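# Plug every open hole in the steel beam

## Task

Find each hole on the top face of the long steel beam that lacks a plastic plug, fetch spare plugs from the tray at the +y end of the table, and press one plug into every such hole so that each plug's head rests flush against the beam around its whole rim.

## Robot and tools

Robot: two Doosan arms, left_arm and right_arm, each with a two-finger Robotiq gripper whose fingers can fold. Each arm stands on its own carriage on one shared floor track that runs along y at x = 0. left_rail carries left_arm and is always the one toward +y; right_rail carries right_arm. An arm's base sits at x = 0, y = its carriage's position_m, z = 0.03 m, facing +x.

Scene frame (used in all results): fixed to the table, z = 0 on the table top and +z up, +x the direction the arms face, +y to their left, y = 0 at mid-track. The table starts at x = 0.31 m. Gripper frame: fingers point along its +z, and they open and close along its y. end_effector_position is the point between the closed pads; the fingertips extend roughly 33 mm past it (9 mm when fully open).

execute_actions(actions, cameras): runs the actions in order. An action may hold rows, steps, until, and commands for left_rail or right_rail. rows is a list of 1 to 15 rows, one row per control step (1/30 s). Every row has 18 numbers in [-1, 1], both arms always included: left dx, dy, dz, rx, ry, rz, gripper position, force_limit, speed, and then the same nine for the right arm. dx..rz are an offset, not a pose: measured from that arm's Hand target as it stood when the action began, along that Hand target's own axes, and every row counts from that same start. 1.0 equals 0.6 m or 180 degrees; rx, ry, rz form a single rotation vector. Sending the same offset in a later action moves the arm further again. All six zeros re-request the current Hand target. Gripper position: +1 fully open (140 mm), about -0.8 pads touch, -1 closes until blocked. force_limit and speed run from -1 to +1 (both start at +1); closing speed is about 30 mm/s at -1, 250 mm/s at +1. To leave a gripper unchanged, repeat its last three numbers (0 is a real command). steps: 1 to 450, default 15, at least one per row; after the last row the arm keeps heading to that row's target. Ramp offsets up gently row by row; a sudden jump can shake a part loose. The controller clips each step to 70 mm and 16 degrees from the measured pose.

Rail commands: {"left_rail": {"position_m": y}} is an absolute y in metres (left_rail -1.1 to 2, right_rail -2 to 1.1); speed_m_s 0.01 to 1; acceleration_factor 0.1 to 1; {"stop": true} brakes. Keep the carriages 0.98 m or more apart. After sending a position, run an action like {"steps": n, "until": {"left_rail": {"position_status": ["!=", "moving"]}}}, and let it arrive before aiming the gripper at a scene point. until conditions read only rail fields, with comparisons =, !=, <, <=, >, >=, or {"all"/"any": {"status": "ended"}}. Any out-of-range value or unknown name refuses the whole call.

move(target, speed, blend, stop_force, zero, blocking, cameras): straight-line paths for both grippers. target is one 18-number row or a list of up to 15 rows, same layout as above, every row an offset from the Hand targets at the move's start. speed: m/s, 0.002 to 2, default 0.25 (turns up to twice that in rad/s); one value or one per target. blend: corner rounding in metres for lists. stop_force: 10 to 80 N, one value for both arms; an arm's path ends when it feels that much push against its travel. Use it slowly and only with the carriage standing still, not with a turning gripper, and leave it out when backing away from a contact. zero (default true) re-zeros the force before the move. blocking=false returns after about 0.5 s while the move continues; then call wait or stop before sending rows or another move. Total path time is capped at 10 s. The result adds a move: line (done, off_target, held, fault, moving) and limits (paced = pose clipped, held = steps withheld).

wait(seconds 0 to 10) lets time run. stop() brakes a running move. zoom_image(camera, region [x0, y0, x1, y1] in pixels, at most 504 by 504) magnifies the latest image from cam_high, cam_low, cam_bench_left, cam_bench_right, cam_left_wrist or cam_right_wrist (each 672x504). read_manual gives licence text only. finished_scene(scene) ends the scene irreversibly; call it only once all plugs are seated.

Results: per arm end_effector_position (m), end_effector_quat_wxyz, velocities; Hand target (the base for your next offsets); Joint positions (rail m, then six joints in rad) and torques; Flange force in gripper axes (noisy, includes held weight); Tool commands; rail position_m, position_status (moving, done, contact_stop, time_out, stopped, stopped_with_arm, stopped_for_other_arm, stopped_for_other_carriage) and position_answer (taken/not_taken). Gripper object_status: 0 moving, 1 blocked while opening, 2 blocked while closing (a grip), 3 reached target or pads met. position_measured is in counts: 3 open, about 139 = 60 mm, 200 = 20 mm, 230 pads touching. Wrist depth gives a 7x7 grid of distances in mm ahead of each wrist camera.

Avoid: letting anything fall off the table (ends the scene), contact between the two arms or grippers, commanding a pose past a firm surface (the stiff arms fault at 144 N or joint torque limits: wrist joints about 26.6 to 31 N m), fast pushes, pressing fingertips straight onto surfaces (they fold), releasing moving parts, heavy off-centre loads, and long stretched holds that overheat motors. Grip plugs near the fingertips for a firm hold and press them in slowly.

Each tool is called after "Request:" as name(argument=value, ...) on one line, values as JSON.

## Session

Request:
execute_actions(actions=[])

Request:
zoom_image(camera="cam_bench_left", region=[340, 240, 672, 450])

Request:
zoom_image(camera="cam_bench_right", region=[280, 240, 672, 350])

Request:
zoom_image(camera="cam_bench_left", region=[0, 240, 340, 360])

Scene clock: 0.00 s.
left_arm: end_effector_position=(+0.6500, +1.5580, +0.3520) position_measured=3 object_status=3 end_effector_quat_wxyz=(+0.000, +1.000, +0.000, +0.000) | right_arm: end_effector_position=(+0.6500, -1.5457, +0.3520) position_measured=3 object_status=3 end_effector_quat_wxyz=(+0.000, +1.000, +0.000, +0.000)
Joint positions: left_arm=[1.558 -0.053 0.164 1.605 0 1.373 1.518] | right_arm=[-1.546 -0.053 0.164 1.605 0 1.373 1.518]
Joint velocities: within noise
Joint torques (N m): no reading
Flange force (N): no reading
Wrist depth (mm): cam_left_wrist=[418 426 424 421 421 437 - / 441 - 448 - - - - / 471 495 477 - - 347 - / 490 121 - - 513 133 106 / - 129 - - 536 - 97 / - - 573 590 - - - / - - 609 614 625 627 -] | cam_right_wrist=[- 433 425 309 311 311 311 / - - 329 324 323 323 324 / - - 345 344 343 341 341 / - 130 500 487 537 508 130 / - 122 - 548 - - 118 / 611 602 - 609 592 - 624 / 632 637 595 598 595 605 611]
Hand target: left_arm +0.6500, +1.5580, +0.3520; +0.000, +1.000, +0.000, +0.000 | right_arm +0.6500, -1.5457, +0.3520; +0.000, +1.000, +0.000, +0.000
Tool commands: left_gripper/position=+1.0 left_gripper/force_limit=+1.0 left_gripper/speed=+1.0 right_gripper/position=+1.0 right_gripper/force_limit=+1.0 right_gripper/speed=+1.0
left_rail: position_m=1.558 position_status=done
right_rail: position_m=-1.546 position_status=done

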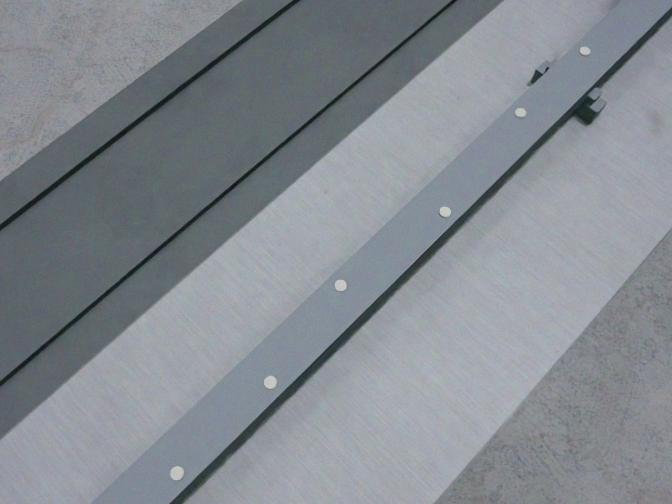

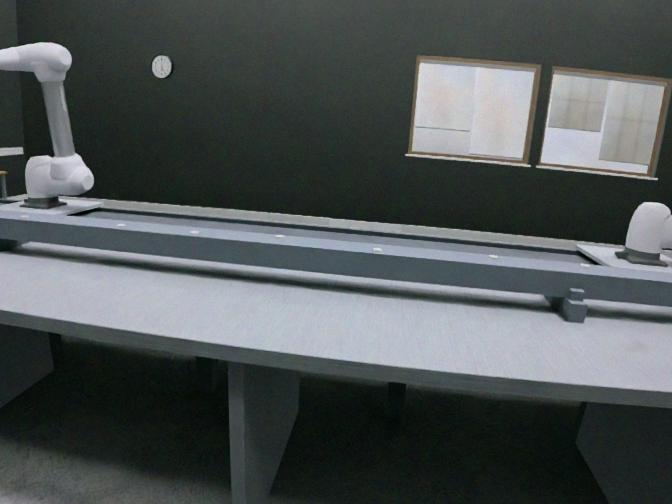

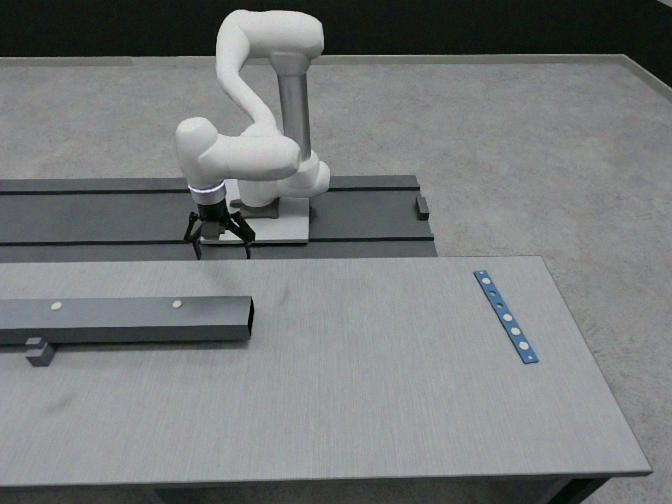

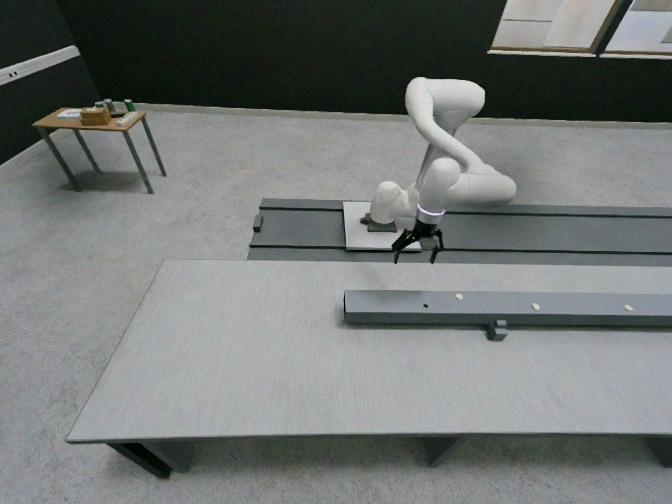

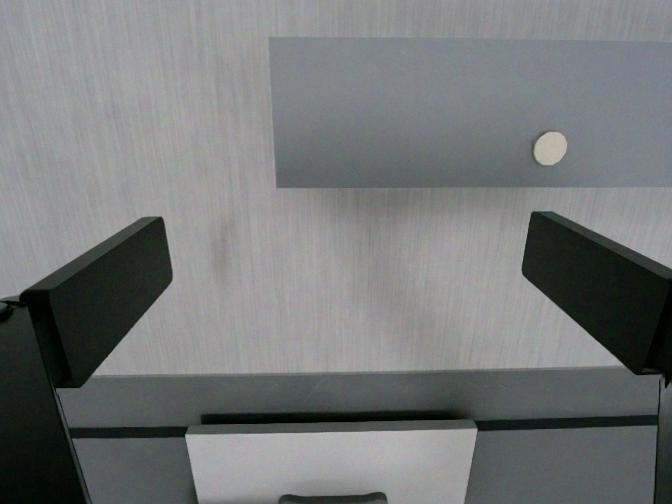

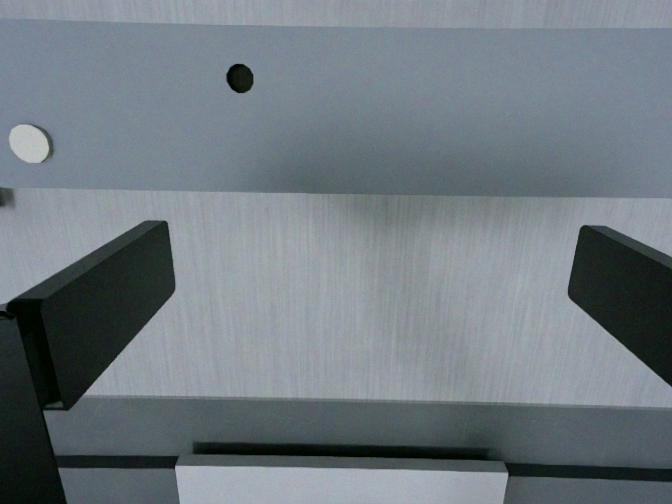

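Scaled by 1.518 from the camera's 672x504 image, which has a finer 960x720 frame.

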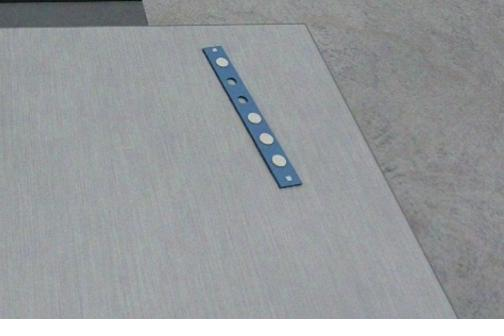

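Scaled by 1.286 from the camera's 672x504 image, which has a finer 960x720 frame.

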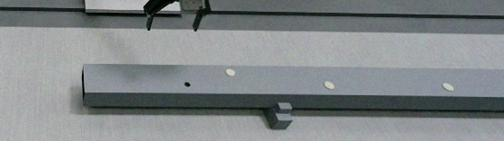

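Scaled by 1.482 from the camera's 672x504 image, which has a finer 960x720 frame.

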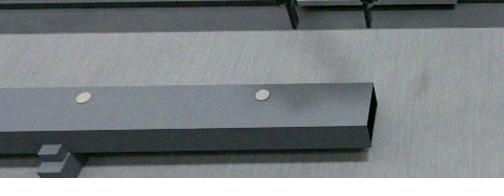

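Request:
execute_actions(actions=[{"right_rail":{"position_m":-2.0},"left_rail":{"position_m":2.0},"steps":150,"until":{"all":{"status":"ended"}}}], cameras=[])

Request:
move(target=[-0.02,-0.8,0.2,0,0,0,0.2,1,0,0,0,0,0,0,0,1,1,1], cameras=["cam_left_wrist","cam_bench_left"])

Scene clock: 5.27 s.
left_arm: end_effector_position=(+0.6500, +1.9999, +0.3520) position_measured=3 object_status=3 end_effector_quat_wxyz=(+0.000, +1.000, +0.000, +0.000) | right_arm: end_effector_position=(+0.6500, -2.0000, +0.3520) position_measured=3 object_status=3 end_effector_quat_wxyz=(+0.000, +1.000, +0.000, +0.000)
Joint positions: left_arm=[2 -0.053 0.164 1.605 0 1.373 1.518] | right_arm=[-2 -0.053 0.164 1.605 0 1.373 1.518]
Joint torques (N m): left_arm=[3.94 -55.54 -43.85 4.63 0.31 -0.24] | right_arm=[1.23 -59.15 -40.19 4.1 0.38 -0.01]
Flange force (N): left_arm=[-9.3 6.1 2.7] | right_arm=[2.7 2.0 -1.6]
Wrist depth (mm): cam_left_wrist=[416 415 - - - - 430 / - - - - - - - / 479 - 442 - 486 487 - / 493 135 - - - 141 106 / - 541 - - 547 - 97 / - 621 604 618 - - - / - 1781 612 623 623 612 -] | cam_right_wrist=[313 - - - - - - / 324 462 454 - - - 452 / 499 - - - - 491 469 / 505 140 515 - - 506 130 / - 132 545 - - 520 118 / - 528 - - 619 - 1468 / 642 668 592 584 597 630 1535]
Hand target: left_arm +0.6500, +1.9999, +0.3520; +0.000, +1.000, +0.000, +0.000 | right_arm +0.6500, -2.0000, +0.3520; +0.000, +1.000, +0.000, +0.000
Tool commands: left_gripper/position=+1.0 left_gripper/force_limit=+1.0 left_gripper/speed=+1.0 right_gripper/position=+1.0 right_gripper/force_limit=+1.0 right_gripper/speed=+1.0
left_rail: position_m=2.000 position_status=done
right_rail: position_m=-2.000 position_status=done
No camera images: "cameras" was empty.

Scene clock: 7.67 s.
left_arm: end_effector_position=(+0.6380, +2.4799, +0.2320) position_measured=104 object_status=3 end_effector_quat_wxyz=(+0.000, +1.000, +0.000, +0.000) | right_arm: end_effector_position=(+0.6500, -2.0000, +0.3520) position_measured=3 object_status=3 end_effector_quat_wxyz=(+0.000, +1.000, +0.000, +0.000)
Joint positions: left_arm=[2 0.602 0.446 1.447 0 1.248 2.173] | right_arm=[-2 -0.053 0.164 1.605 0 1.373 1.518]
Joint torques (N m): left_arm=[3.71 -80.55 -42.46 4.45 0.31 -0.24] | right_arm=[1.2 -59.23 -40.25 4.03 0.38 0]
Flange force (N): left_arm=[-7.5 11.6 0.5] | right_arm=[3.8 2.1 -0.8]
Wrist depth (mm): cam_left_wrist=[313 314 316 320 323 326 327 / 333 327 341 337 343 346 346 / 354 362 356 345 364 364 377 / 391 372 146 382 162 120 - / - 87 - 409 411 106 90 / - - 452 451 - - - / - - 1495 1474 - - -] | cam_right_wrist=[315 - 439 435 434 - - / 327 351 450 - - - - / 340 - - 475 - - - / - 130 524 - - - 130 / - 131 531 - - 547 118 / 608 612 609 619 - 551 1477 / 635 635 644 598 600 630 1535]
Hand target: left_arm +0.6380, +2.4799, +0.2320; +0.000, +1.000, +0.000, +0.000 | right_arm +0.6500, -2.0000, +0.3520; +0.000, +1.000, +0.000, +0.000
Off the commanded pose: left_arm 0.000 m, 0 deg | right_arm 0.000 m, 0 deg.
left_rail: position_m=2.000 position_status=done
right_rail: position_m=-2.000 position_status=done
move: done
Images, in order (width x height): cam_bench_left 672x504, cam_left_wrist 672x504.

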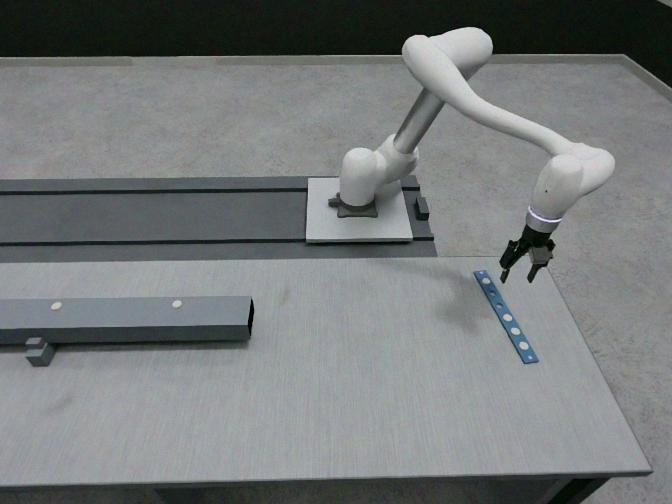

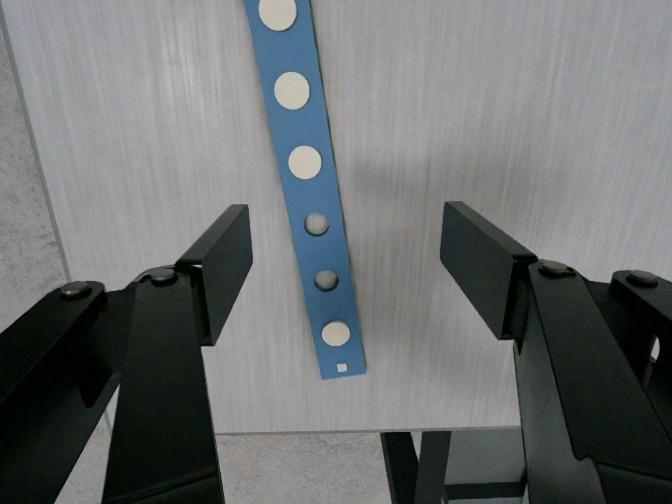

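Request:
move(target=[0.031,-0.0625,0.25,0,0,0,-0.2,-1,0,0,0,0,0,0,0,1,1,1], cameras=["cam_left_wrist"])

Scene clock: 13.67 s.
left_arm: end_effector_position=(+0.6566, +2.5174, +0.0821) position_measured=154 object_status=3 end_effector_quat_wxyz=(+0.000, +1.000, +0.000, +0.000) | right_arm: end_effector_position=(+0.6500, -2.0000, +0.3520) position_measured=3 object_status=3 end_effector_quat_wxyz=(+0.000, +1.000, +0.000, +0.000)
Joint positions: left_arm=[2 0.626 0.602 1.492 0 1.048 2.197] | right_arm=[-2 -0.053 0.164 1.605 0 1.373 1.518]
Joint torques (N m): left_arm=[3.6 -91.59 -38.91 4.05 0.32 -0.25] | right_arm=[1.1 -59.28 -40.09 4.1 0.37 0.01]
Flange force (N): left_arm=[-6.8 10.6 -1.7] | right_arm=[4.2 2.0 -0.9]
Wrist depth (mm): cam_left_wrist=[185 187 188 182 190 191 193 / 197 198 200 192 205 202 205 / 209 210 212 208 213 219 220 / 224 223 133 222 143 227 235 / - 87 80 250 239 85 78 / - - - 262 - - 70 / - - - 291 - - -] | cam_right_wrist=[314 - - - 433 430 427 / 327 461 - - - - - / 346 375 - 499 - - 478 / - 131 511 511 - - 130 / - 132 556 555 535 529 118 / - - 582 635 629 581 1424 / 622 630 598 582 597 622 1535]
Hand target: left_arm +0.6566, +2.5174, +0.0820; +0.000, +1.000, +0.000, +0.000 | right_arm +0.6500, -2.0000, +0.3520; +0.000, +1.000, +0.000, +0.000
Off the commanded pose: left_arm 0.000 m, 0 deg | right_arm 0.000 m, 0 deg.
left_rail: position_m=2.000 position_status=done
right_rail: position_m=-2.000 position_status=done
move: done
Images, in order (width x height): cam_left_wrist 672x504.

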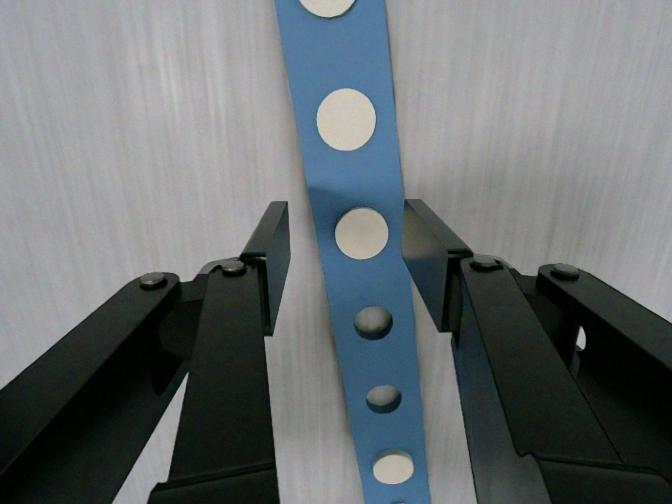

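Request:
move(target=[-0.016,0.015,0.0633,0,0,0,-0.3,-1,0,0,0,0,0,0,0,1,1,1], speed=0.1, cameras=["cam_left_wrist"])

Request:
zoom_image(camera="cam_left_wrist", region=[240, 170, 440, 320])

Scene clock: 17.80 s.
left_arm: end_effector_position=(+0.6470, +2.5084, +0.0441) position_measured=167 object_status=3 end_effector_quat_wxyz=(+0.000, +1.000, +0.000, +0.000) | right_arm: end_effector_position=(+0.6500, -2.0000, +0.3520) position_measured=3 object_status=3 end_effector_quat_wxyz=(+0.000, +1.000, +0.000, +0.000)
Joint positions: left_arm=[2 0.624 0.616 1.547 0 0.979 2.195] | right_arm=[-2 -0.053 0.164 1.605 0 1.373 1.518]
Joint torques (N m): left_arm=[3.63 -91.1 -37.85 3.94 0.39 -0.19] | right_arm=[1.1 -59.36 -40.19 4.09 0.37 0]
Flange force (N): left_arm=[-7.6 11.5 -2.1] | right_arm=[4.0 2.0 -0.9]
Wrist depth (mm): cam_left_wrist=[154 154 153 149 155 158 159 / 162 163 164 153 165 168 168 / 173 174 175 167 178 179 181 / 185 184 182 173 147 186 193 / - 81 75 202 - 80 78 / - - - 215 - - 64 / - - - 235 - - -] | cam_right_wrist=[315 - 432 - 443 - - / 325 - - - 455 - 455 / 346 - - - 505 - - / 508 131 - - - - 137 / - 123 - - 543 - 118 / 614 - - - 577 639 1487 / 619 639 603 588 602 624 1535]
Hand target: left_arm +0.6470, +2.5084, +0.0440; +0.000, +1.000, +0.000, +0.000 | right_arm +0.6500, -2.0000, +0.3520; +0.000, +1.000, +0.000, +0.000
Off the commanded pose: left_arm 0.000 m, 0 deg | right_arm 0.000 m, 0 deg.
left_rail: position_m=2.000 position_status=done
right_rail: position_m=-2.000 position_status=done
move: done
Images, in order (width x height): cam_left_wrist 672x504.

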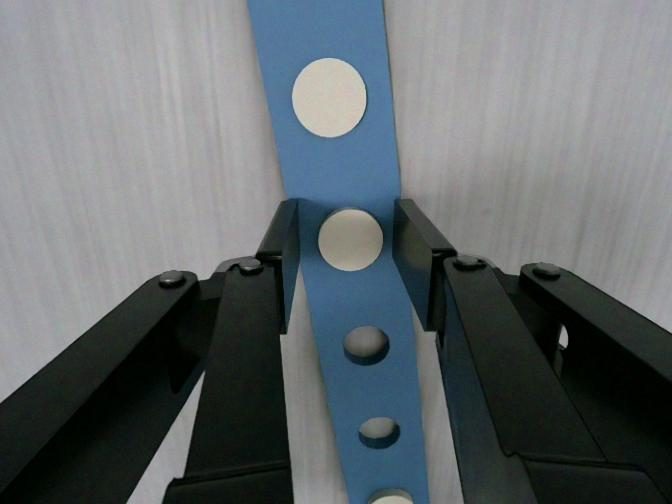

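Scaled by 2.520 from the camera's 672x504 image, which has a finer 960x720 frame.

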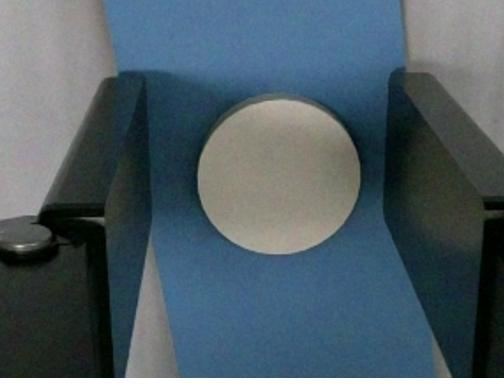

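Request:
move(target=[-0.0027,0.003,0.001,0,0,0,-0.4,-1,0,0,0,0,0,0,0,1,1,1], speed=0.03, cameras=["cam_left_wrist"])

Request:
zoom_image(camera="cam_left_wrist", region=[240, 170, 440, 320])

Request:
move(target=[0,0,0,0,0,0,-1,-1,-1,0,0,0,0,0,0,1,1,1], cameras=[])

Request:
wait(seconds=1, cameras=[])

Request:
move(target=[0,0,-0.15,0,0,0,-1,-1,-1,0,0,0,0,0,0,1,1,1], speed=0.06, cameras=["cam_left_wrist"])

Request:
zoom_image(camera="cam_left_wrist", region=[240, 120, 440, 320])

Scene clock: 22.77 s.
left_arm: end_effector_position=(+0.6454, +2.5066, +0.0434) position_measured=179 object_status=3 end_effector_quat_wxyz=(+0.000, +1.000, +0.000, +0.000) | right_arm: end_effector_position=(+0.6500, -2.0000, +0.3520) position_measured=3 object_status=3 end_effector_quat_wxyz=(+0.000, +1.000, +0.000, +0.000)
Joint positions: left_arm=[2 0.624 0.614 1.553 0 0.976 2.194] | right_arm=[-2 -0.053 0.164 1.605 0 1.373 1.518]
Joint torques (N m): left_arm=[3.67 -90.6 -37.24 3.89 0.34 -0.24] | right_arm=[0.93 -58.92 -40.28 4.1 0.37 0]
Flange force (N): left_arm=[-6.9 10.9 -3.0] | right_arm=[3.0 1.7 -0.9]
Wrist depth (mm): cam_left_wrist=[154 153 153 148 156 157 158 / - 163 162 156 164 167 168 / 172 173 174 - 177 179 183 / 183 183 182 173 127 187 193 / - 75 75 195 - 80 84 / - - - 212 - - 69 / - - - 235 - - -] | cam_right_wrist=[316 - 435 439 427 - 432 / 327 373 449 455 - - 456 / 343 478 - - - - 484 / - 131 530 513 501 - 130 / - 141 541 537 - - 118 / - 584 612 - - - 1515 / - 653 591 590 592 641 1545]
Hand target: left_arm +0.6454, +2.5066, +0.0434; +0.000, +1.000, +0.000, +0.000 | right_arm +0.6500, -2.0000, +0.3520; +0.000, +1.000, +0.000, +0.000
Off the commanded pose: left_arm 0.000 m, 0 deg | right_arm 0.000 m, 0 deg.
left_rail: position_m=2.000 position_status=done
right_rail: position_m=-2.000 position_status=done
move: done
Images, in order (width x height): cam_left_wrist 672x504.

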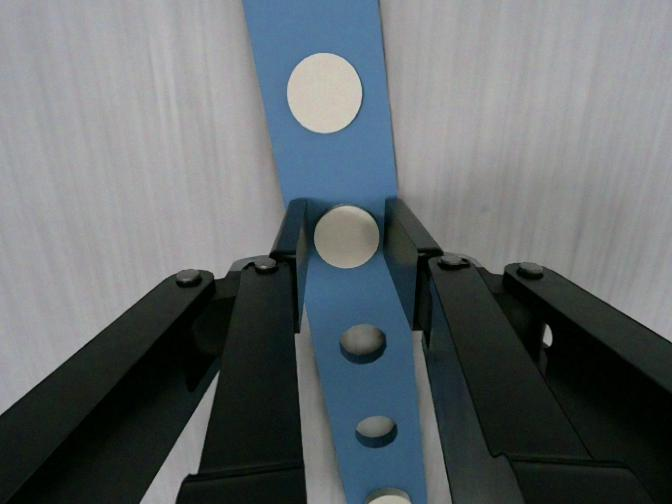

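Scaled by 2.520 from the camera's 672x504 image, which has a finer 960x720 frame.

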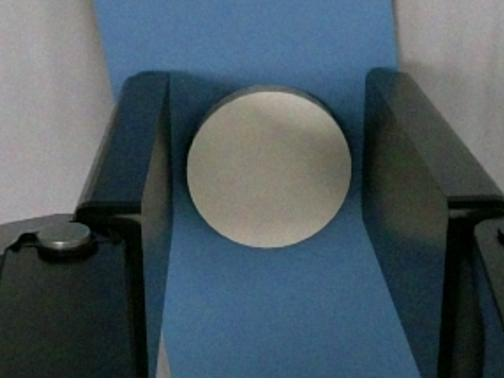

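Scene clock: 23.30 s.
left_arm: end_effector_position=(+0.6454, +2.5066, +0.0434) position_measured=190 object_status=0 end_effector_quat_wxyz=(+0.000, +1.000, +0.000, +0.000) | right_arm: end_effector_position=(+0.6500, -2.0000, +0.3520) position_measured=3 object_status=3 end_effector_quat_wxyz=(+0.000, +1.000, +0.000, +0.000)
Joint positions: left_arm=[2 0.624 0.614 1.553 0 0.975 2.194] | right_arm=[-2 -0.053 0.164 1.605 0 1.373 1.518]
Joint torques (N m): left_arm=[3.51 -89.2 -36.3 3.76 0.36 -0.22] | right_arm=[1.11 -59.2 -40.09 4.09 0.33 0.04]
Flange force (N): left_arm=[-6.2 10.5 -4.0] | right_arm=[3.4 2.0 -1.5]
Wrist depth (mm): cam_left_wrist=[154 153 152 148 156 157 158 / 162 163 162 158 165 167 168 / 172 173 174 166 178 178 180 / 184 183 182 170 184 189 193 / - 75 80 196 - 79 203 / - 63 - 207 - - 67 / - - - 240 - - -] | cam_right_wrist=[314 - - 433 431 431 - / 323 454 439 453 456 467 - / 341 486 480 481 - - - / - 131 - 516 - - 130 / - 122 - 590 556 - 118 / 612 584 598 562 - 570 1545 / - - 605 594 588 630 1545]
Hand target: left_arm +0.6454, +2.5066, +0.0434; +0.000, +1.000, +0.000, +0.000 | right_arm +0.6500, -2.0000, +0.3520; +0.000, +1.000, +0.000, +0.000
Off the commanded pose: left_arm 0.000 m, 0 deg | right_arm 0.000 m, 0 deg.
left_rail: position_m=2.000 position_status=done
right_rail: position_m=-2.000 position_status=done
move: done
No camera images: "cameras" was empty.

Scene clock: 24.30 s.
left_arm: end_effector_position=(+0.6454, +2.5066, +0.0434) position_measured=190 object_status=2 end_effector_quat_wxyz=(+0.000, +1.000, +0.000, +0.000) | right_arm: end_effector_position=(+0.6500, -2.0000, +0.3520) position_measured=3 object_status=3 end_effector_quat_wxyz=(+0.000, +1.000, +0.000, +0.000)
Joint positions: left_arm=[2 0.624 0.614 1.553 0 0.975 2.194] | right_arm=[-2 -0.053 0.164 1.605 0 1.373 1.518]
Joint torques (N m): left_arm=[3.24 -89.21 -36.21 3.75 0.41 -0.25] | right_arm=[1.17 -59.29 -40.11 4.07 0.41 -0.04]
Flange force (N): left_arm=[-6.5 10.1 -4.4] | right_arm=[3.9 2.0 -1.0]
Wrist depth (mm): cam_left_wrist=[154 153 151 145 155 158 158 / 162 163 162 161 165 167 168 / 172 173 174 166 178 179 181 / 184 183 182 133 136 189 193 / - 75 80 190 - 79 202 / - 63 - - - - 67 / - - - 234 - - -] | cam_right_wrist=[318 - - - - - 434 / 339 327 - 482 456 - - / 341 - 484 484 475 495 479 / - 131 - 497 - - 130 / - 141 554 547 499 548 118 / 612 594 614 605 611 603 1487 / - - 602 600 598 617 1535]
Hand target: left_arm +0.6454, +2.5066, +0.0434; +0.000, +1.000, +0.000, +0.000 | right_arm +0.6500, -2.0000, +0.3520; +0.000, +1.000, +0.000, +0.000
Tool commands: left_gripper/position=-1.0 left_gripper/force_limit=-1.0 left_gripper/speed=-1.0 right_gripper/position=+1.0 right_gripper/force_limit=+1.0 right_gripper/speed=+1.0
Off the commanded pose: left_arm 0.000 m, 0 deg | right_arm 0.000 m, 0 deg.
left_rail: position_m=2.000 position_status=done
right_rail: position_m=-2.000 position_status=done
wait: 1.00 s
No camera images: "cameras" was empty.

Scene clock: 26.10 s.
left_arm: end_effector_position=(+0.6454, +2.5066, +0.1334) position_measured=190 object_status=2 end_effector_quat_wxyz=(+0.000, +1.000, +0.000, +0.000) | right_arm: end_effector_position=(+0.6500, -2.0000, +0.3520) position_measured=3 object_status=3 end_effector_quat_wxyz=(+0.000, +1.000, +0.000, +0.000)
Joint positions: left_arm=[2 0.624 0.54 1.491 0 1.111 2.194] | right_arm=[-2 -0.053 0.164 1.605 0 1.373 1.518]
Joint torques (N m): left_arm=[3.71 -87.4 -40.46 4.22 0.32 -0.24] | right_arm=[1.24 -59.26 -40.29 4.09 0.38 -0.01]
Flange force (N): left_arm=[-7.4 11.4 -0.8] | right_arm=[4.1 2.3 -0.3]
Wrist depth (mm): cam_left_wrist=[232 232 - 232 235 237 242 / 245 247 247 241 251 252 253 / 263 261 263 265 270 268 270 / 279 276 275 172 136 283 288 / - 76 80 294 - 79 302 / - 63 - - - - 67 / - - - - - - -] | cam_right_wrist=[315 - 435 437 - 437 435 / 327 450 439 456 - 449 451 / 342 - - - 495 491 - / - 131 505 - 511 - 129 / - 123 - 535 548 - 118 / 608 651 600 625 619 608 1477 / 637 627 600 597 595 624 1545]
Hand target: left_arm +0.6454, +2.5066, +0.1334; +0.000, +1.000, +0.000, +0.000 | right_arm +0.6500, -2.0000, +0.3520; +0.000, +1.000, +0.000, +0.000
Off the commanded pose: left_arm 0.000 m, 0 deg | right_arm 0.000 m, 0 deg.
left_rail: position_m=2.000 position_status=done
right_rail: position_m=-2.000 position_status=done
move: done
Images, in order (width x height): cam_left_wrist 672x504.

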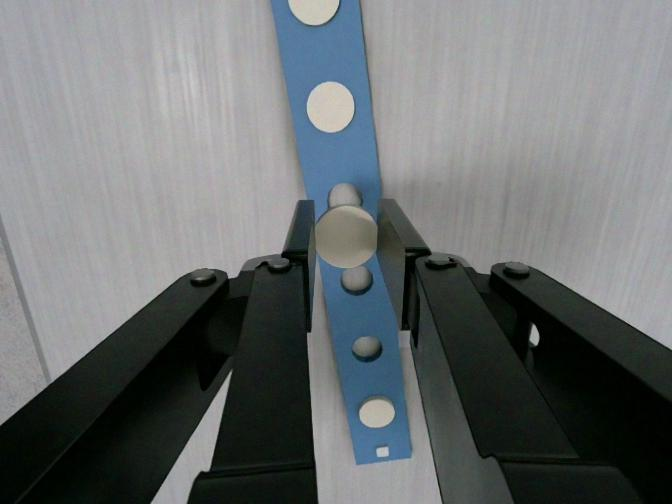

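Scaled by 2.520 from the camera's 672x504 image, which has a finer 960x720 frame.

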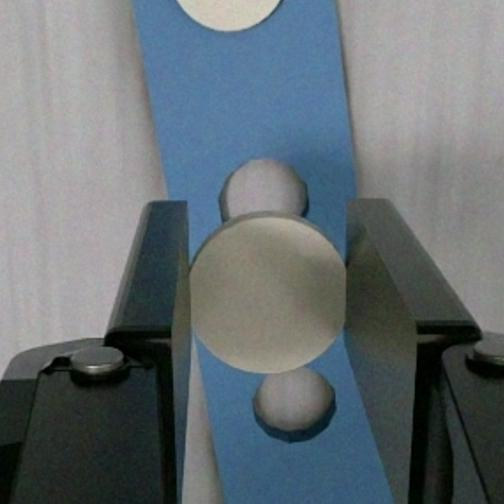

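Request:
move(target=[[0,0,-0.3,0,0,0,-1,-1,-1,0,0,0,0,0,0,1,1,1],[0.14,0.844,-0.363,0,0,0,-1,-1,-1,0,0,0,0,0,0,1,1,1]], blend=0.03, cameras=[])

Request:
execute_actions(actions=[{"left_rail":{"position_m":1.15,"acceleration_factor":0.8},"steps":200,"until":{"left_rail":{"position_status":["!=","moving"]}}}], cameras=["cam_left_wrist"])

Request:
execute_actions(actions=[{"left_rail":{"position_m":0.65},"steps":200,"until":{"left_rail":{"position_status":["!=","moving"]}}}], cameras=["cam_left_wrist"])

Request:
execute_actions(actions=[{"left_rail":{"position_m":0.15},"steps":200,"until":{"left_rail":{"position_status":["!=","moving"]}}}], cameras=["cam_left_wrist"])

Request:
execute_actions(actions=[{"left_rail":{"position_m":-0.4},"steps":200,"until":{"left_rail":{"position_status":["!=","moving"]}}}], cameras=["cam_left_wrist"])

Request:
execute_actions(actions=[{"left_rail":{"position_m":-1.01},"steps":300,"until":{"left_rail":{"position_status":["!=","moving"]}}}], cameras=["cam_left_wrist"])

Request:
move(target=[-0.02,0.728,0.08,0,0,0,-1,-1,-1,0,0,0,0,0,0,1,1,1], cameras=["cam_left_wrist"])

Scene clock: 35.07 s.
left_arm: end_effector_position=(+0.7294, +2.0003, +0.3512) position_measured=190 object_status=2 end_effector_quat_wxyz=(+0.000, +1.000, +0.000, +0.000) | right_arm: end_effector_position=(+0.6500, -2.0000, +0.3520) position_measured=3 object_status=3 end_effector_quat_wxyz=(+0.000, +1.000, +0.000, +0.000)
Joint positions: left_arm=[2 -0.047 0.29 1.448 0 1.404 1.524] | right_arm=[-2 -0.053 0.164 1.605 0 1.373 1.518]
Joint torques (N m): left_arm=[3.66 -68.16 -44.45 4.53 0.28 -0.19] | right_arm=[1.64 -59.39 -40.09 4.06 0.39 -0.02]
Flange force (N): left_arm=[-11.7 5.0 3.1] | right_arm=[4.2 2.8 -0.8]
Wrist depth (mm): cam_left_wrist=[416 442 - - 429 444 428 / 446 445 438 465 - 457 470 / 470 - - - 485 490 511 / - - - 172 135 513 - / - 76 80 545 - 79 69 / - 63 - - - - 67 / - - - - - - -] | cam_right_wrist=[315 - - - - - - / 329 - 451 - - 455 453 / 341 - - - - 492 466 / - 131 - 499 - 507 130 / - 123 - - - - 118 / - 605 622 614 - - 1433 / - 624 597 602 591 627 1566]
Hand target: left_arm +0.7294, +2.0002, +0.3512; +0.000, +1.000, +0.000, +0.000 | right_arm +0.6500, -2.0000, +0.3520; +0.000, +1.000, +0.000, +0.000
Off the commanded pose: left_arm 0.000 m, 0 deg | right_arm 0.000 m, 0 deg.
left_rail: position_m=2.000 position_status=done
right_rail: position_m=-2.000 position_status=done
move: done
No camera images: "cameras" was empty.

Scene clock: 38.00 s.
left_arm: end_effector_position=(+0.7294, +1.1504, +0.3512) position_measured=190 object_status=2 end_effector_quat_wxyz=(+0.000, +1.000, +0.000, +0.000) | right_arm: end_effector_position=(+0.6500, -2.0000, +0.3520) position_measured=3 object_status=3 end_effector_quat_wxyz=(+0.000, +1.000, +0.000, +0.000)
Joint positions: left_arm=[1.15 -0.047 0.29 1.448 0 1.404 1.524] | right_arm=[-2 -0.053 0.164 1.605 0 1.373 1.518]
Joint torques (N m): left_arm=[3.8 -68.35 -44.32 4.61 0.31 -0.25] | right_arm=[0.8 -59.34 -40.18 4.05 0.36 0.03]
Flange force (N): left_arm=[-10.3 5.1 3.6] | right_arm=[3.8 1.5 -0.9]
Wrist depth (mm): cam_left_wrist=[417 420 421 429 428 447 435 / 447 445 455 466 - - 463 / - 348 - 339 - - - / - - - 172 110 - - / - 75 80 545 - 79 69 / - 63 - - - - 67 / - - - - - - -] | cam_right_wrist=[312 442 436 423 427 444 - / 325 431 467 - 458 449 - / 490 - - - 475 - 480 / 499 131 - 495 507 - 130 / - 123 - - - - 118 / 608 575 602 600 605 - 1506 / 635 632 598 592 591 614 1576]
Hand target: left_arm +0.7294, +1.1503, +0.3512; +0.000, +1.000, +0.000, +0.000 | right_arm +0.6500, -2.0000, +0.3520; +0.000, +1.000, +0.000, +0.000
Tool commands: left_gripper/position=-1.0 left_gripper/force_limit=-1.0 left_gripper/speed=-1.0 right_gripper/position=+1.0 right_gripper/force_limit=+1.0 right_gripper/speed=+1.0
Off the commanded pose: left_arm 0.000 m, 0 deg | right_arm 0.000 m, 0 deg.
left_rail: position_m=1.150 position_status=done
right_rail: position_m=-2.000 position_status=done
Images, in order (width x height): cam_left_wrist 672x504.

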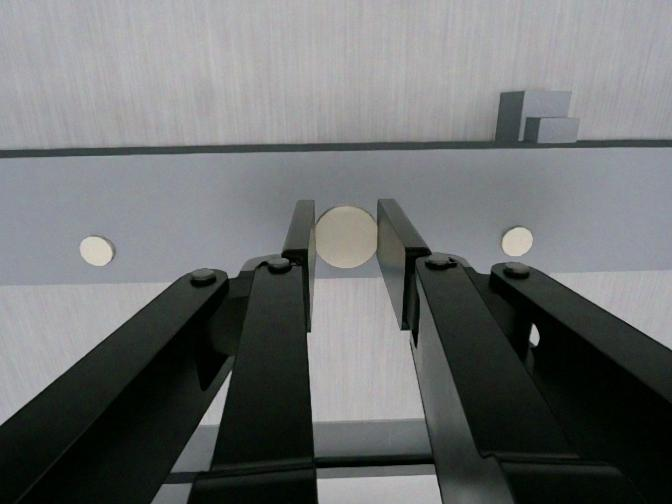

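Scene clock: 40.33 s.
left_arm: end_effector_position=(+0.7294, +0.6503, +0.3512) position_measured=190 object_status=2 end_effector_quat_wxyz=(+0.000, +1.000, +0.000, +0.000) | right_arm: end_effector_position=(+0.6500, -2.0000, +0.3520) position_measured=3 object_status=3 end_effector_quat_wxyz=(+0.000, +1.000, +0.000, +0.000)
Joint positions: left_arm=[0.65 -0.047 0.29 1.448 0 1.404 1.524] | right_arm=[-2 -0.053 0.164 1.605 0 1.373 1.518]
Joint torques (N m): left_arm=[3.62 -68.2 -44.31 4.63 0.27 -0.24] | right_arm=[0.6 -59.31 -40.28 4.09 0.34 0.02]
Flange force (N): left_arm=[-11.0 5.1 3.1] | right_arm=[3.4 1.2 -1.0]
Wrist depth (mm): cam_left_wrist=[- 422 407 420 426 436 - / - 443 - 451 442 - 483 / - - 344 - - - - / - - - 170 110 - - / - 76 80 - - 79 78 / - 63 - - - - 67 / - - - - - - -] | cam_right_wrist=[314 - - - 432 434 - / 328 452 462 460 455 450 - / 346 - - 482 482 465 - / - 131 - - - 498 130 / - 131 542 - 570 550 118 / - 563 585 597 619 575 1477 / 634 622 603 600 592 603 1545]
Hand target: left_arm +0.7294, +0.6503, +0.3512; +0.000, +1.000, +0.000, +0.000 | right_arm +0.6500, -2.0000, +0.3520; +0.000, +1.000, +0.000, +0.000
Tool commands: left_gripper/position=-1.0 left_gripper/force_limit=-1.0 left_gripper/speed=-1.0 right_gripper/position=+1.0 right_gripper/force_limit=+1.0 right_gripper/speed=+1.0
Off the commanded pose: left_arm 0.000 m, 0 deg | right_arm 0.000 m, 0 deg.
left_rail: position_m=0.650 position_status=done
right_rail: position_m=-2.000 position_status=done
Images, in order (width x height): cam_left_wrist 672x504.

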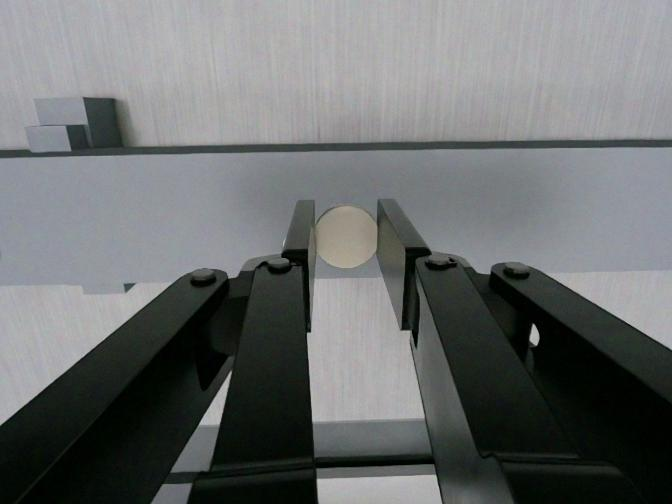

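Scene clock: 42.67 s.
left_arm: end_effector_position=(+0.7294, +0.1503, +0.3512) position_measured=190 object_status=2 end_effector_quat_wxyz=(+0.000, +1.000, +0.000, +0.000) | right_arm: end_effector_position=(+0.6500, -2.0000, +0.3520) position_measured=3 object_status=3 end_effector_quat_wxyz=(+0.000, +1.000, +0.000, +0.000)
Joint positions: left_arm=[0.15 -0.047 0.29 1.448 0 1.404 1.524] | right_arm=[-2 -0.053 0.164 1.605 0 1.373 1.518]
Joint torques (N m): left_arm=[3.55 -68.27 -44.31 4.65 0.28 -0.25] | right_arm=[1.21 -59.77 -40.05 4.12 0.36 0.01]
Flange force (N): left_arm=[-11.2 4.7 3.0] | right_arm=[4.5 2.1 -1.2]
Wrist depth (mm): cam_left_wrist=[- 428 418 432 430 419 - / 443 - - 443 447 440 463 / - 353 - - 338 - - / - - - 172 110 - - / - 76 80 - - 79 69 / - 63 - - - - 67 / - - - - - - -] | cam_right_wrist=[322 - - - 434 - 431 / 328 - - - - - - / 343 388 - - 520 446 - / - 140 - - 496 - 130 / - 123 - - 556 - 118 / - - - - 605 - 1468 / - 625 590 594 597 617 1566]
Hand target: left_arm +0.7294, +0.1503, +0.3512; +0.000, +1.000, +0.000, +0.000 | right_arm +0.6500, -2.0000, +0.3520; +0.000, +1.000, +0.000, +0.000
Tool commands: left_gripper/position=-1.0 left_gripper/force_limit=-1.0 left_gripper/speed=-1.0 right_gripper/position=+1.0 right_gripper/force_limit=+1.0 right_gripper/speed=+1.0
Off the commanded pose: left_arm 0.000 m, 0 deg | right_arm 0.000 m, 0 deg.
left_rail: position_m=0.150 position_status=done
right_rail: position_m=-2.000 position_status=done
Images, in order (width x height): cam_left_wrist 672x504.

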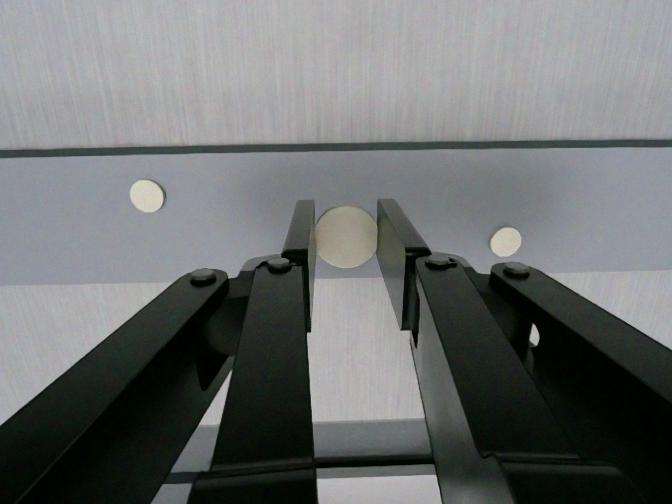

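Scene clock: 45.10 s.
left_arm: end_effector_position=(+0.7294, -0.3997, +0.3512) position_measured=190 object_status=2 end_effector_quat_wxyz=(+0.000, +1.000, +0.000, +0.000) | right_arm: end_effector_position=(+0.6500, -2.0000, +0.3520) position_measured=3 object_status=3 end_effector_quat_wxyz=(+0.000, +1.000, +0.000, +0.000)
Joint positions: left_arm=[-0.4 -0.047 0.29 1.448 0 1.404 1.524] | right_arm=[-2 -0.053 0.164 1.605 0 1.373 1.518]
Joint torques (N m): left_arm=[3.63 -68.29 -44.28 4.63 0.26 -0.26] | right_arm=[1.4 -59.39 -40.28 4.06 0.34 0.02]
Flange force (N): left_arm=[-10.6 5.0 3.2] | right_arm=[3.8 2.5 -0.7]
Wrist depth (mm): cam_left_wrist=[422 421 424 431 438 - - / 446 - - 445 466 462 - / - - 339 - 351 - - / - - - 170 135 - 383 / - 76 80 - - 79 69 / - 63 - - - - 67 / - - - - - - -] | cam_right_wrist=[- 372 444 - - - - / 328 - 453 - - - 464 / - 486 518 476 - - 477 / - 140 511 505 - - 137 / - 123 - - - 545 118 / 609 597 582 535 - - 1506 / 635 629 603 592 595 619 1535]
Hand target: left_arm +0.7294, -0.3997, +0.3512; +0.000, +1.000, +0.000, +0.000 | right_arm +0.6500, -2.0000, +0.3520; +0.000, +1.000, +0.000, +0.000
Tool commands: left_gripper/position=-1.0 left_gripper/force_limit=-1.0 left_gripper/speed=-1.0 right_gripper/position=+1.0 right_gripper/force_limit=+1.0 right_gripper/speed=+1.0
Off the commanded pose: left_arm 0.000 m, 0 deg | right_arm 0.000 m, 0 deg.
left_rail: position_m=-0.400 position_status=done
right_rail: position_m=-2.000 position_status=done
Images, in order (width x height): cam_left_wrist 672x504.

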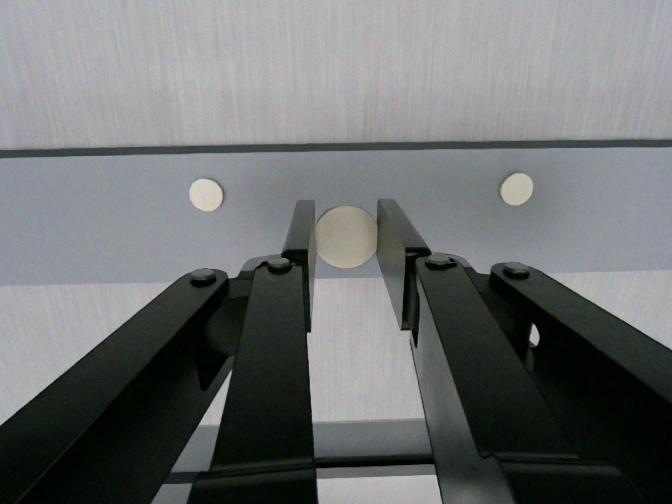

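Scene clock: 47.63 s.
left_arm: end_effector_position=(+0.7294, -1.0097, +0.3512) position_measured=190 object_status=2 end_effector_quat_wxyz=(+0.000, +1.000, +0.000, +0.000) | right_arm: end_effector_position=(+0.6500, -2.0000, +0.3520) position_measured=3 object_status=3 end_effector_quat_wxyz=(+0.000, +1.000, +0.000, +0.000)
Joint positions: left_arm=[-1.01 -0.047 0.29 1.448 0 1.404 1.524] | right_arm=[-2 -0.053 0.164 1.605 0 1.373 1.518]
Joint torques (N m): left_arm=[3.78 -68.01 -44.21 4.64 0.26 -0.27] | right_arm=[1.58 -59.25 -40.08 4.01 0.39 -0.03]
Flange force (N): left_arm=[-11.2 5.4 2.8] | right_arm=[4.2 2.7 -0.8]
Wrist depth (mm): cam_left_wrist=[- - 419 423 - 436 431 / - - 446 457 400 455 460 / - - - - - - - / - - - 172 110 - - / - 75 80 - - 79 547 / - 63 - - - - 67 / - - - - - - -] | cam_right_wrist=[315 - - - 431 - - / 327 348 464 - - - 464 / 338 480 499 - - - 491 / - 131 524 517 - - 130 / - 141 - - 555 538 118 / - 570 605 577 582 - 1459 / 639 637 602 602 595 619 1535]
Hand target: left_arm +0.7294, -1.0097, +0.3512; +0.000, +1.000, +0.000, +0.000 | right_arm +0.6500, -2.0000, +0.3520; +0.000, +1.000, +0.000, +0.000
Tool commands: left_gripper/position=-1.0 left_gripper/force_limit=-1.0 left_gripper/speed=-1.0 right_gripper/position=+1.0 right_gripper/force_limit=+1.0 right_gripper/speed=+1.0
Off the commanded pose: left_arm 0.000 m, 0 deg | right_arm 0.000 m, 0 deg.
left_rail: position_m=-1.010 position_status=done
right_rail: position_m=-2.000 position_status=done
Images, in order (width x height): cam_left_wrist 672x504.

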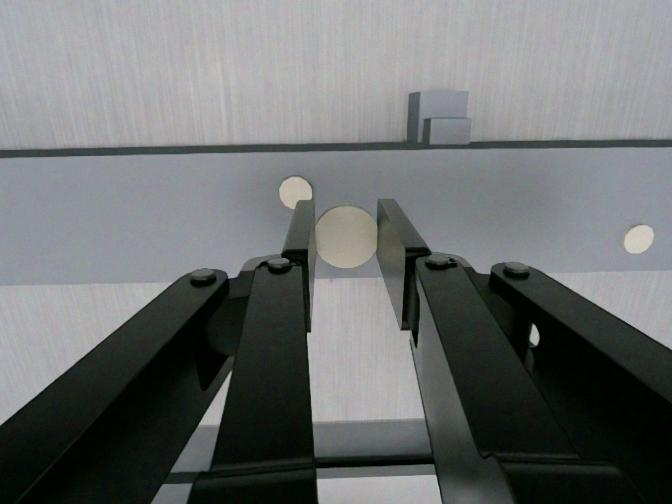

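Scene clock: 49.80 s.
left_arm: end_effector_position=(+0.7174, -1.4466, +0.3033) position_measured=190 object_status=2 end_effector_quat_wxyz=(+0.000, +1.000, +0.000, +0.000) | right_arm: end_effector_position=(+0.6500, -2.0000, +0.3520) position_measured=3 object_status=3 end_effector_quat_wxyz=(+0.000, +1.000, +0.000, +0.000)
Joint positions: left_arm=[-1.01 -0.588 0.484 1.259 0 1.399 0.983] | right_arm=[-2 -0.053 0.164 1.605 0 1.373 1.518]
Joint torques (N m): left_arm=[4.04 -85.62 -44.17 4.65 0.27 -0.24] | right_arm=[1.34 -59.35 -40.17 4.16 0.41 0.04]
Flange force (N): left_arm=[-14.9 -3.4 2.0] | right_arm=[4.0 2.4 -0.8]
Wrist depth (mm): cam_left_wrist=[387 377 - - 390 388 401 / 399 397 401 403 - 405 410 / - - - 288 297 297 301 / - - - 172 136 319 322 / - 76 80 498 - 79 491 / - 63 - - - - 67 / - - - - - - -] | cam_right_wrist=[314 355 435 425 - 431 - / 328 - - - 458 - 456 / 342 - - 489 - - 460 / 503 131 - - - 512 130 / - 124 - 528 - - 118 / - 588 619 606 603 595 1468 / - 646 602 598 600 629 1535]
Hand target: left_arm +0.7174, -1.4466, +0.3032; +0.000, +1.000, +0.000, +0.000 | right_arm +0.6500, -2.0000, +0.3520; +0.000, +1.000, +0.000, +0.000
Off the commanded pose: left_arm 0.000 m, 0 deg | right_arm 0.000 m, 0 deg.
left_rail: position_m=-1.010 position_status=done
right_rail: position_m=-2.000 position_status=done
move: done
Images, in order (width x height): cam_left_wrist 672x504.

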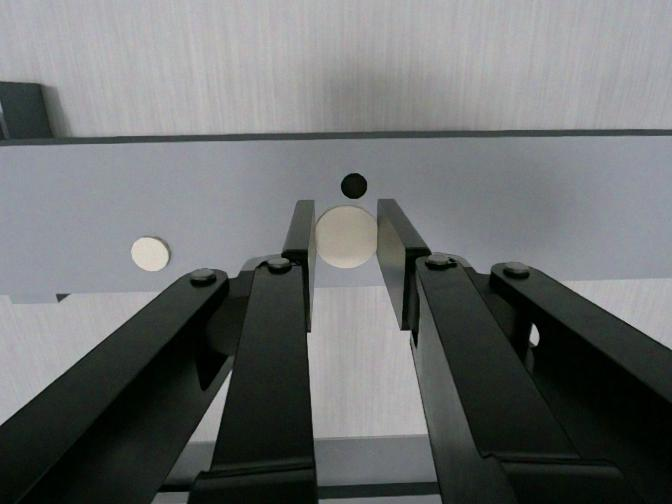

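Request:
move(target=[0.001,0.011,0.0587,0,0,0,-1,-1,-1,0,0,0,0,0,0,1,1,1], speed=0.15, cameras=["cam_left_wrist"])

Request:
zoom_image(camera="cam_left_wrist", region=[240, 120, 440, 320])

Scene clock: 55.17 s.
left_arm: end_effector_position=(+0.7180, -1.4531, +0.2680) position_measured=190 object_status=2 end_effector_quat_wxyz=(+0.000, +1.000, +0.000, +0.000) | right_arm: end_effector_position=(+0.6500, -2.0000, +0.3520) position_measured=3 object_status=3 end_effector_quat_wxyz=(+0.000, +1.000, +0.000, +0.000)
Joint positions: left_arm=[-1.01 -0.594 0.502 1.295 0 1.344 0.977] | right_arm=[-2 -0.053 0.164 1.605 0 1.373 1.518]
Joint torques (N m): left_arm=[3.76 -87.4 -43.59 4.62 0.3 -0.24] | right_arm=[1.18 -59.6 -40.25 4.09 0.39 0.04]
Flange force (N): left_arm=[-13.2 -3.0 1.6] | right_arm=[4.8 2.3 -0.3]
Wrist depth (mm): cam_left_wrist=[341 344 345 344 353 350 356 / 361 362 369 373 374 371 376 / - - - 261 261 263 264 / - - - 172 136 278 283 / - 76 80 - - 79 79 / - 63 - - - - 67 / - - - - - - -] | cam_right_wrist=[314 435 431 - - - 433 / 327 - - 455 457 449 435 / 343 486 491 507 - - - / - 140 507 - - - 129 / - 123 516 - - - 118 / 606 - 592 602 598 614 1459 / 632 624 600 598 602 617 1525]
Hand target: left_arm +0.7180, -1.4531, +0.2680; +0.000, +1.000, +0.000, +0.000 | right_arm +0.6500, -2.0000, +0.3520; +0.000, +1.000, +0.000, +0.000
Off the commanded pose: left_arm 0.000 m, 0 deg | right_arm 0.000 m, 0 deg.
left_rail: position_m=-1.010 position_status=done
right_rail: position_m=-2.000 position_status=done
move: done
Images, in order (width x height): cam_left_wrist 672x504.

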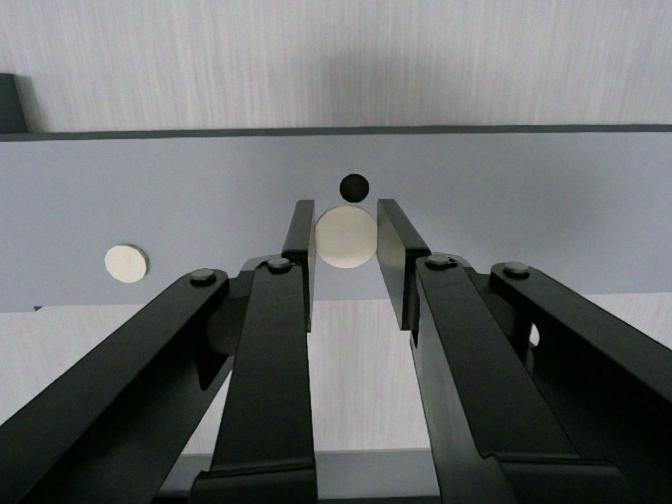

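Scaled by 2.520 from the camera's 672x504 image, which has a finer 960x720 frame.

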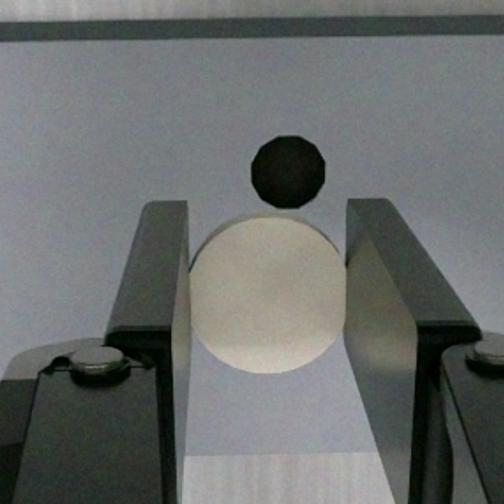

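Request:
move(target=[-0.0013,0.011,0.113,0,0,0,-1,-1,-1,0,0,0,0,0,0,1,1,1], speed=0.06, cameras=["cam_left_wrist"])

Request:
zoom_image(camera="cam_left_wrist", region=[240, 120, 440, 320])

Scene clock: 61.47 s.
left_arm: end_effector_position=(+0.7172, -1.4597, +0.2002) position_measured=190 object_status=2 end_effector_quat_wxyz=(+0.000, +1.000, +0.000, +0.000) | right_arm: end_effector_position=(+0.6500, -2.0000, +0.3520) position_measured=3 object_status=3 end_effector_quat_wxyz=(+0.000, +1.000, +0.000, +0.000)
Joint positions: left_arm=[-1.01 -0.601 0.537 1.366 0 1.239 0.97] | right_arm=[-2 -0.053 0.164 1.605 0 1.373 1.518]
Joint torques (N m): left_arm=[3.58 -89.35 -42.49 4.47 0.34 -0.27] | right_arm=[1.28 -58.98 -40.27 4.04 0.34 0.03]
Flange force (N): left_arm=[-13.3 -3.4 0.3] | right_arm=[3.3 2.3 -0.8]
Wrist depth (mm): cam_left_wrist=[288 289 292 292 291 296 294 / 306 304 305 303 308 311 311 / - 192 189 190 193 194 195 / 207 204 204 172 136 207 210 / - 76 80 - - 79 220 / - 63 - 409 - - 67 / - - - - - - -] | cam_right_wrist=[317 431 437 - 450 - - / 329 - - - - 455 - / 345 - - - - - - / 504 131 - - - 504 130 / - 122 - 538 - - 118 / - 646 - 582 - - 1525 / - 632 592 605 592 625 1576]
Hand target: left_arm +0.7172, -1.4597, +0.2002; +0.000, +1.000, +0.000, +0.000 | right_arm +0.6500, -2.0000, +0.3520; +0.000, +1.000, +0.000, +0.000
Off the commanded pose: left_arm 0.000 m, 0 deg | right_arm 0.000 m, 0 deg.
left_rail: position_m=-1.010 position_status=done
right_rail: position_m=-2.000 position_status=done
move: done
Images, in order (width x height): cam_left_wrist 672x504.

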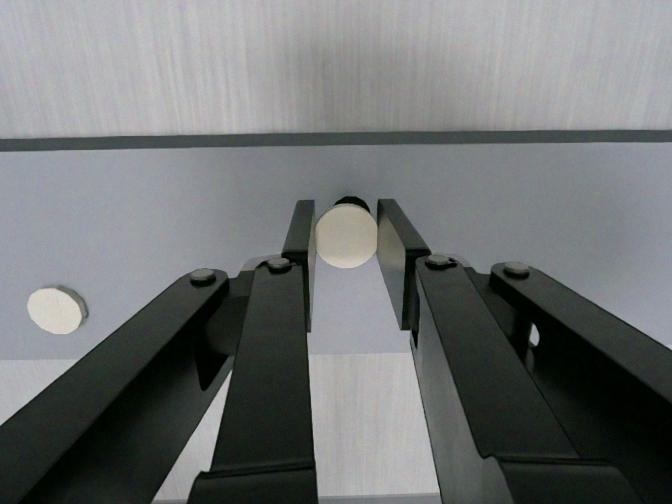

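Scaled by 2.520 from the camera's 672x504 image, which has a finer 960x720 frame.

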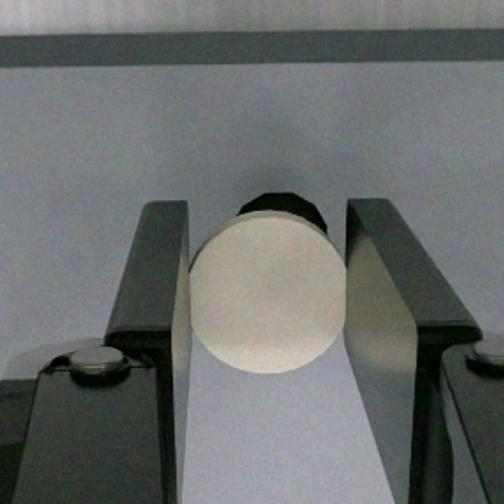

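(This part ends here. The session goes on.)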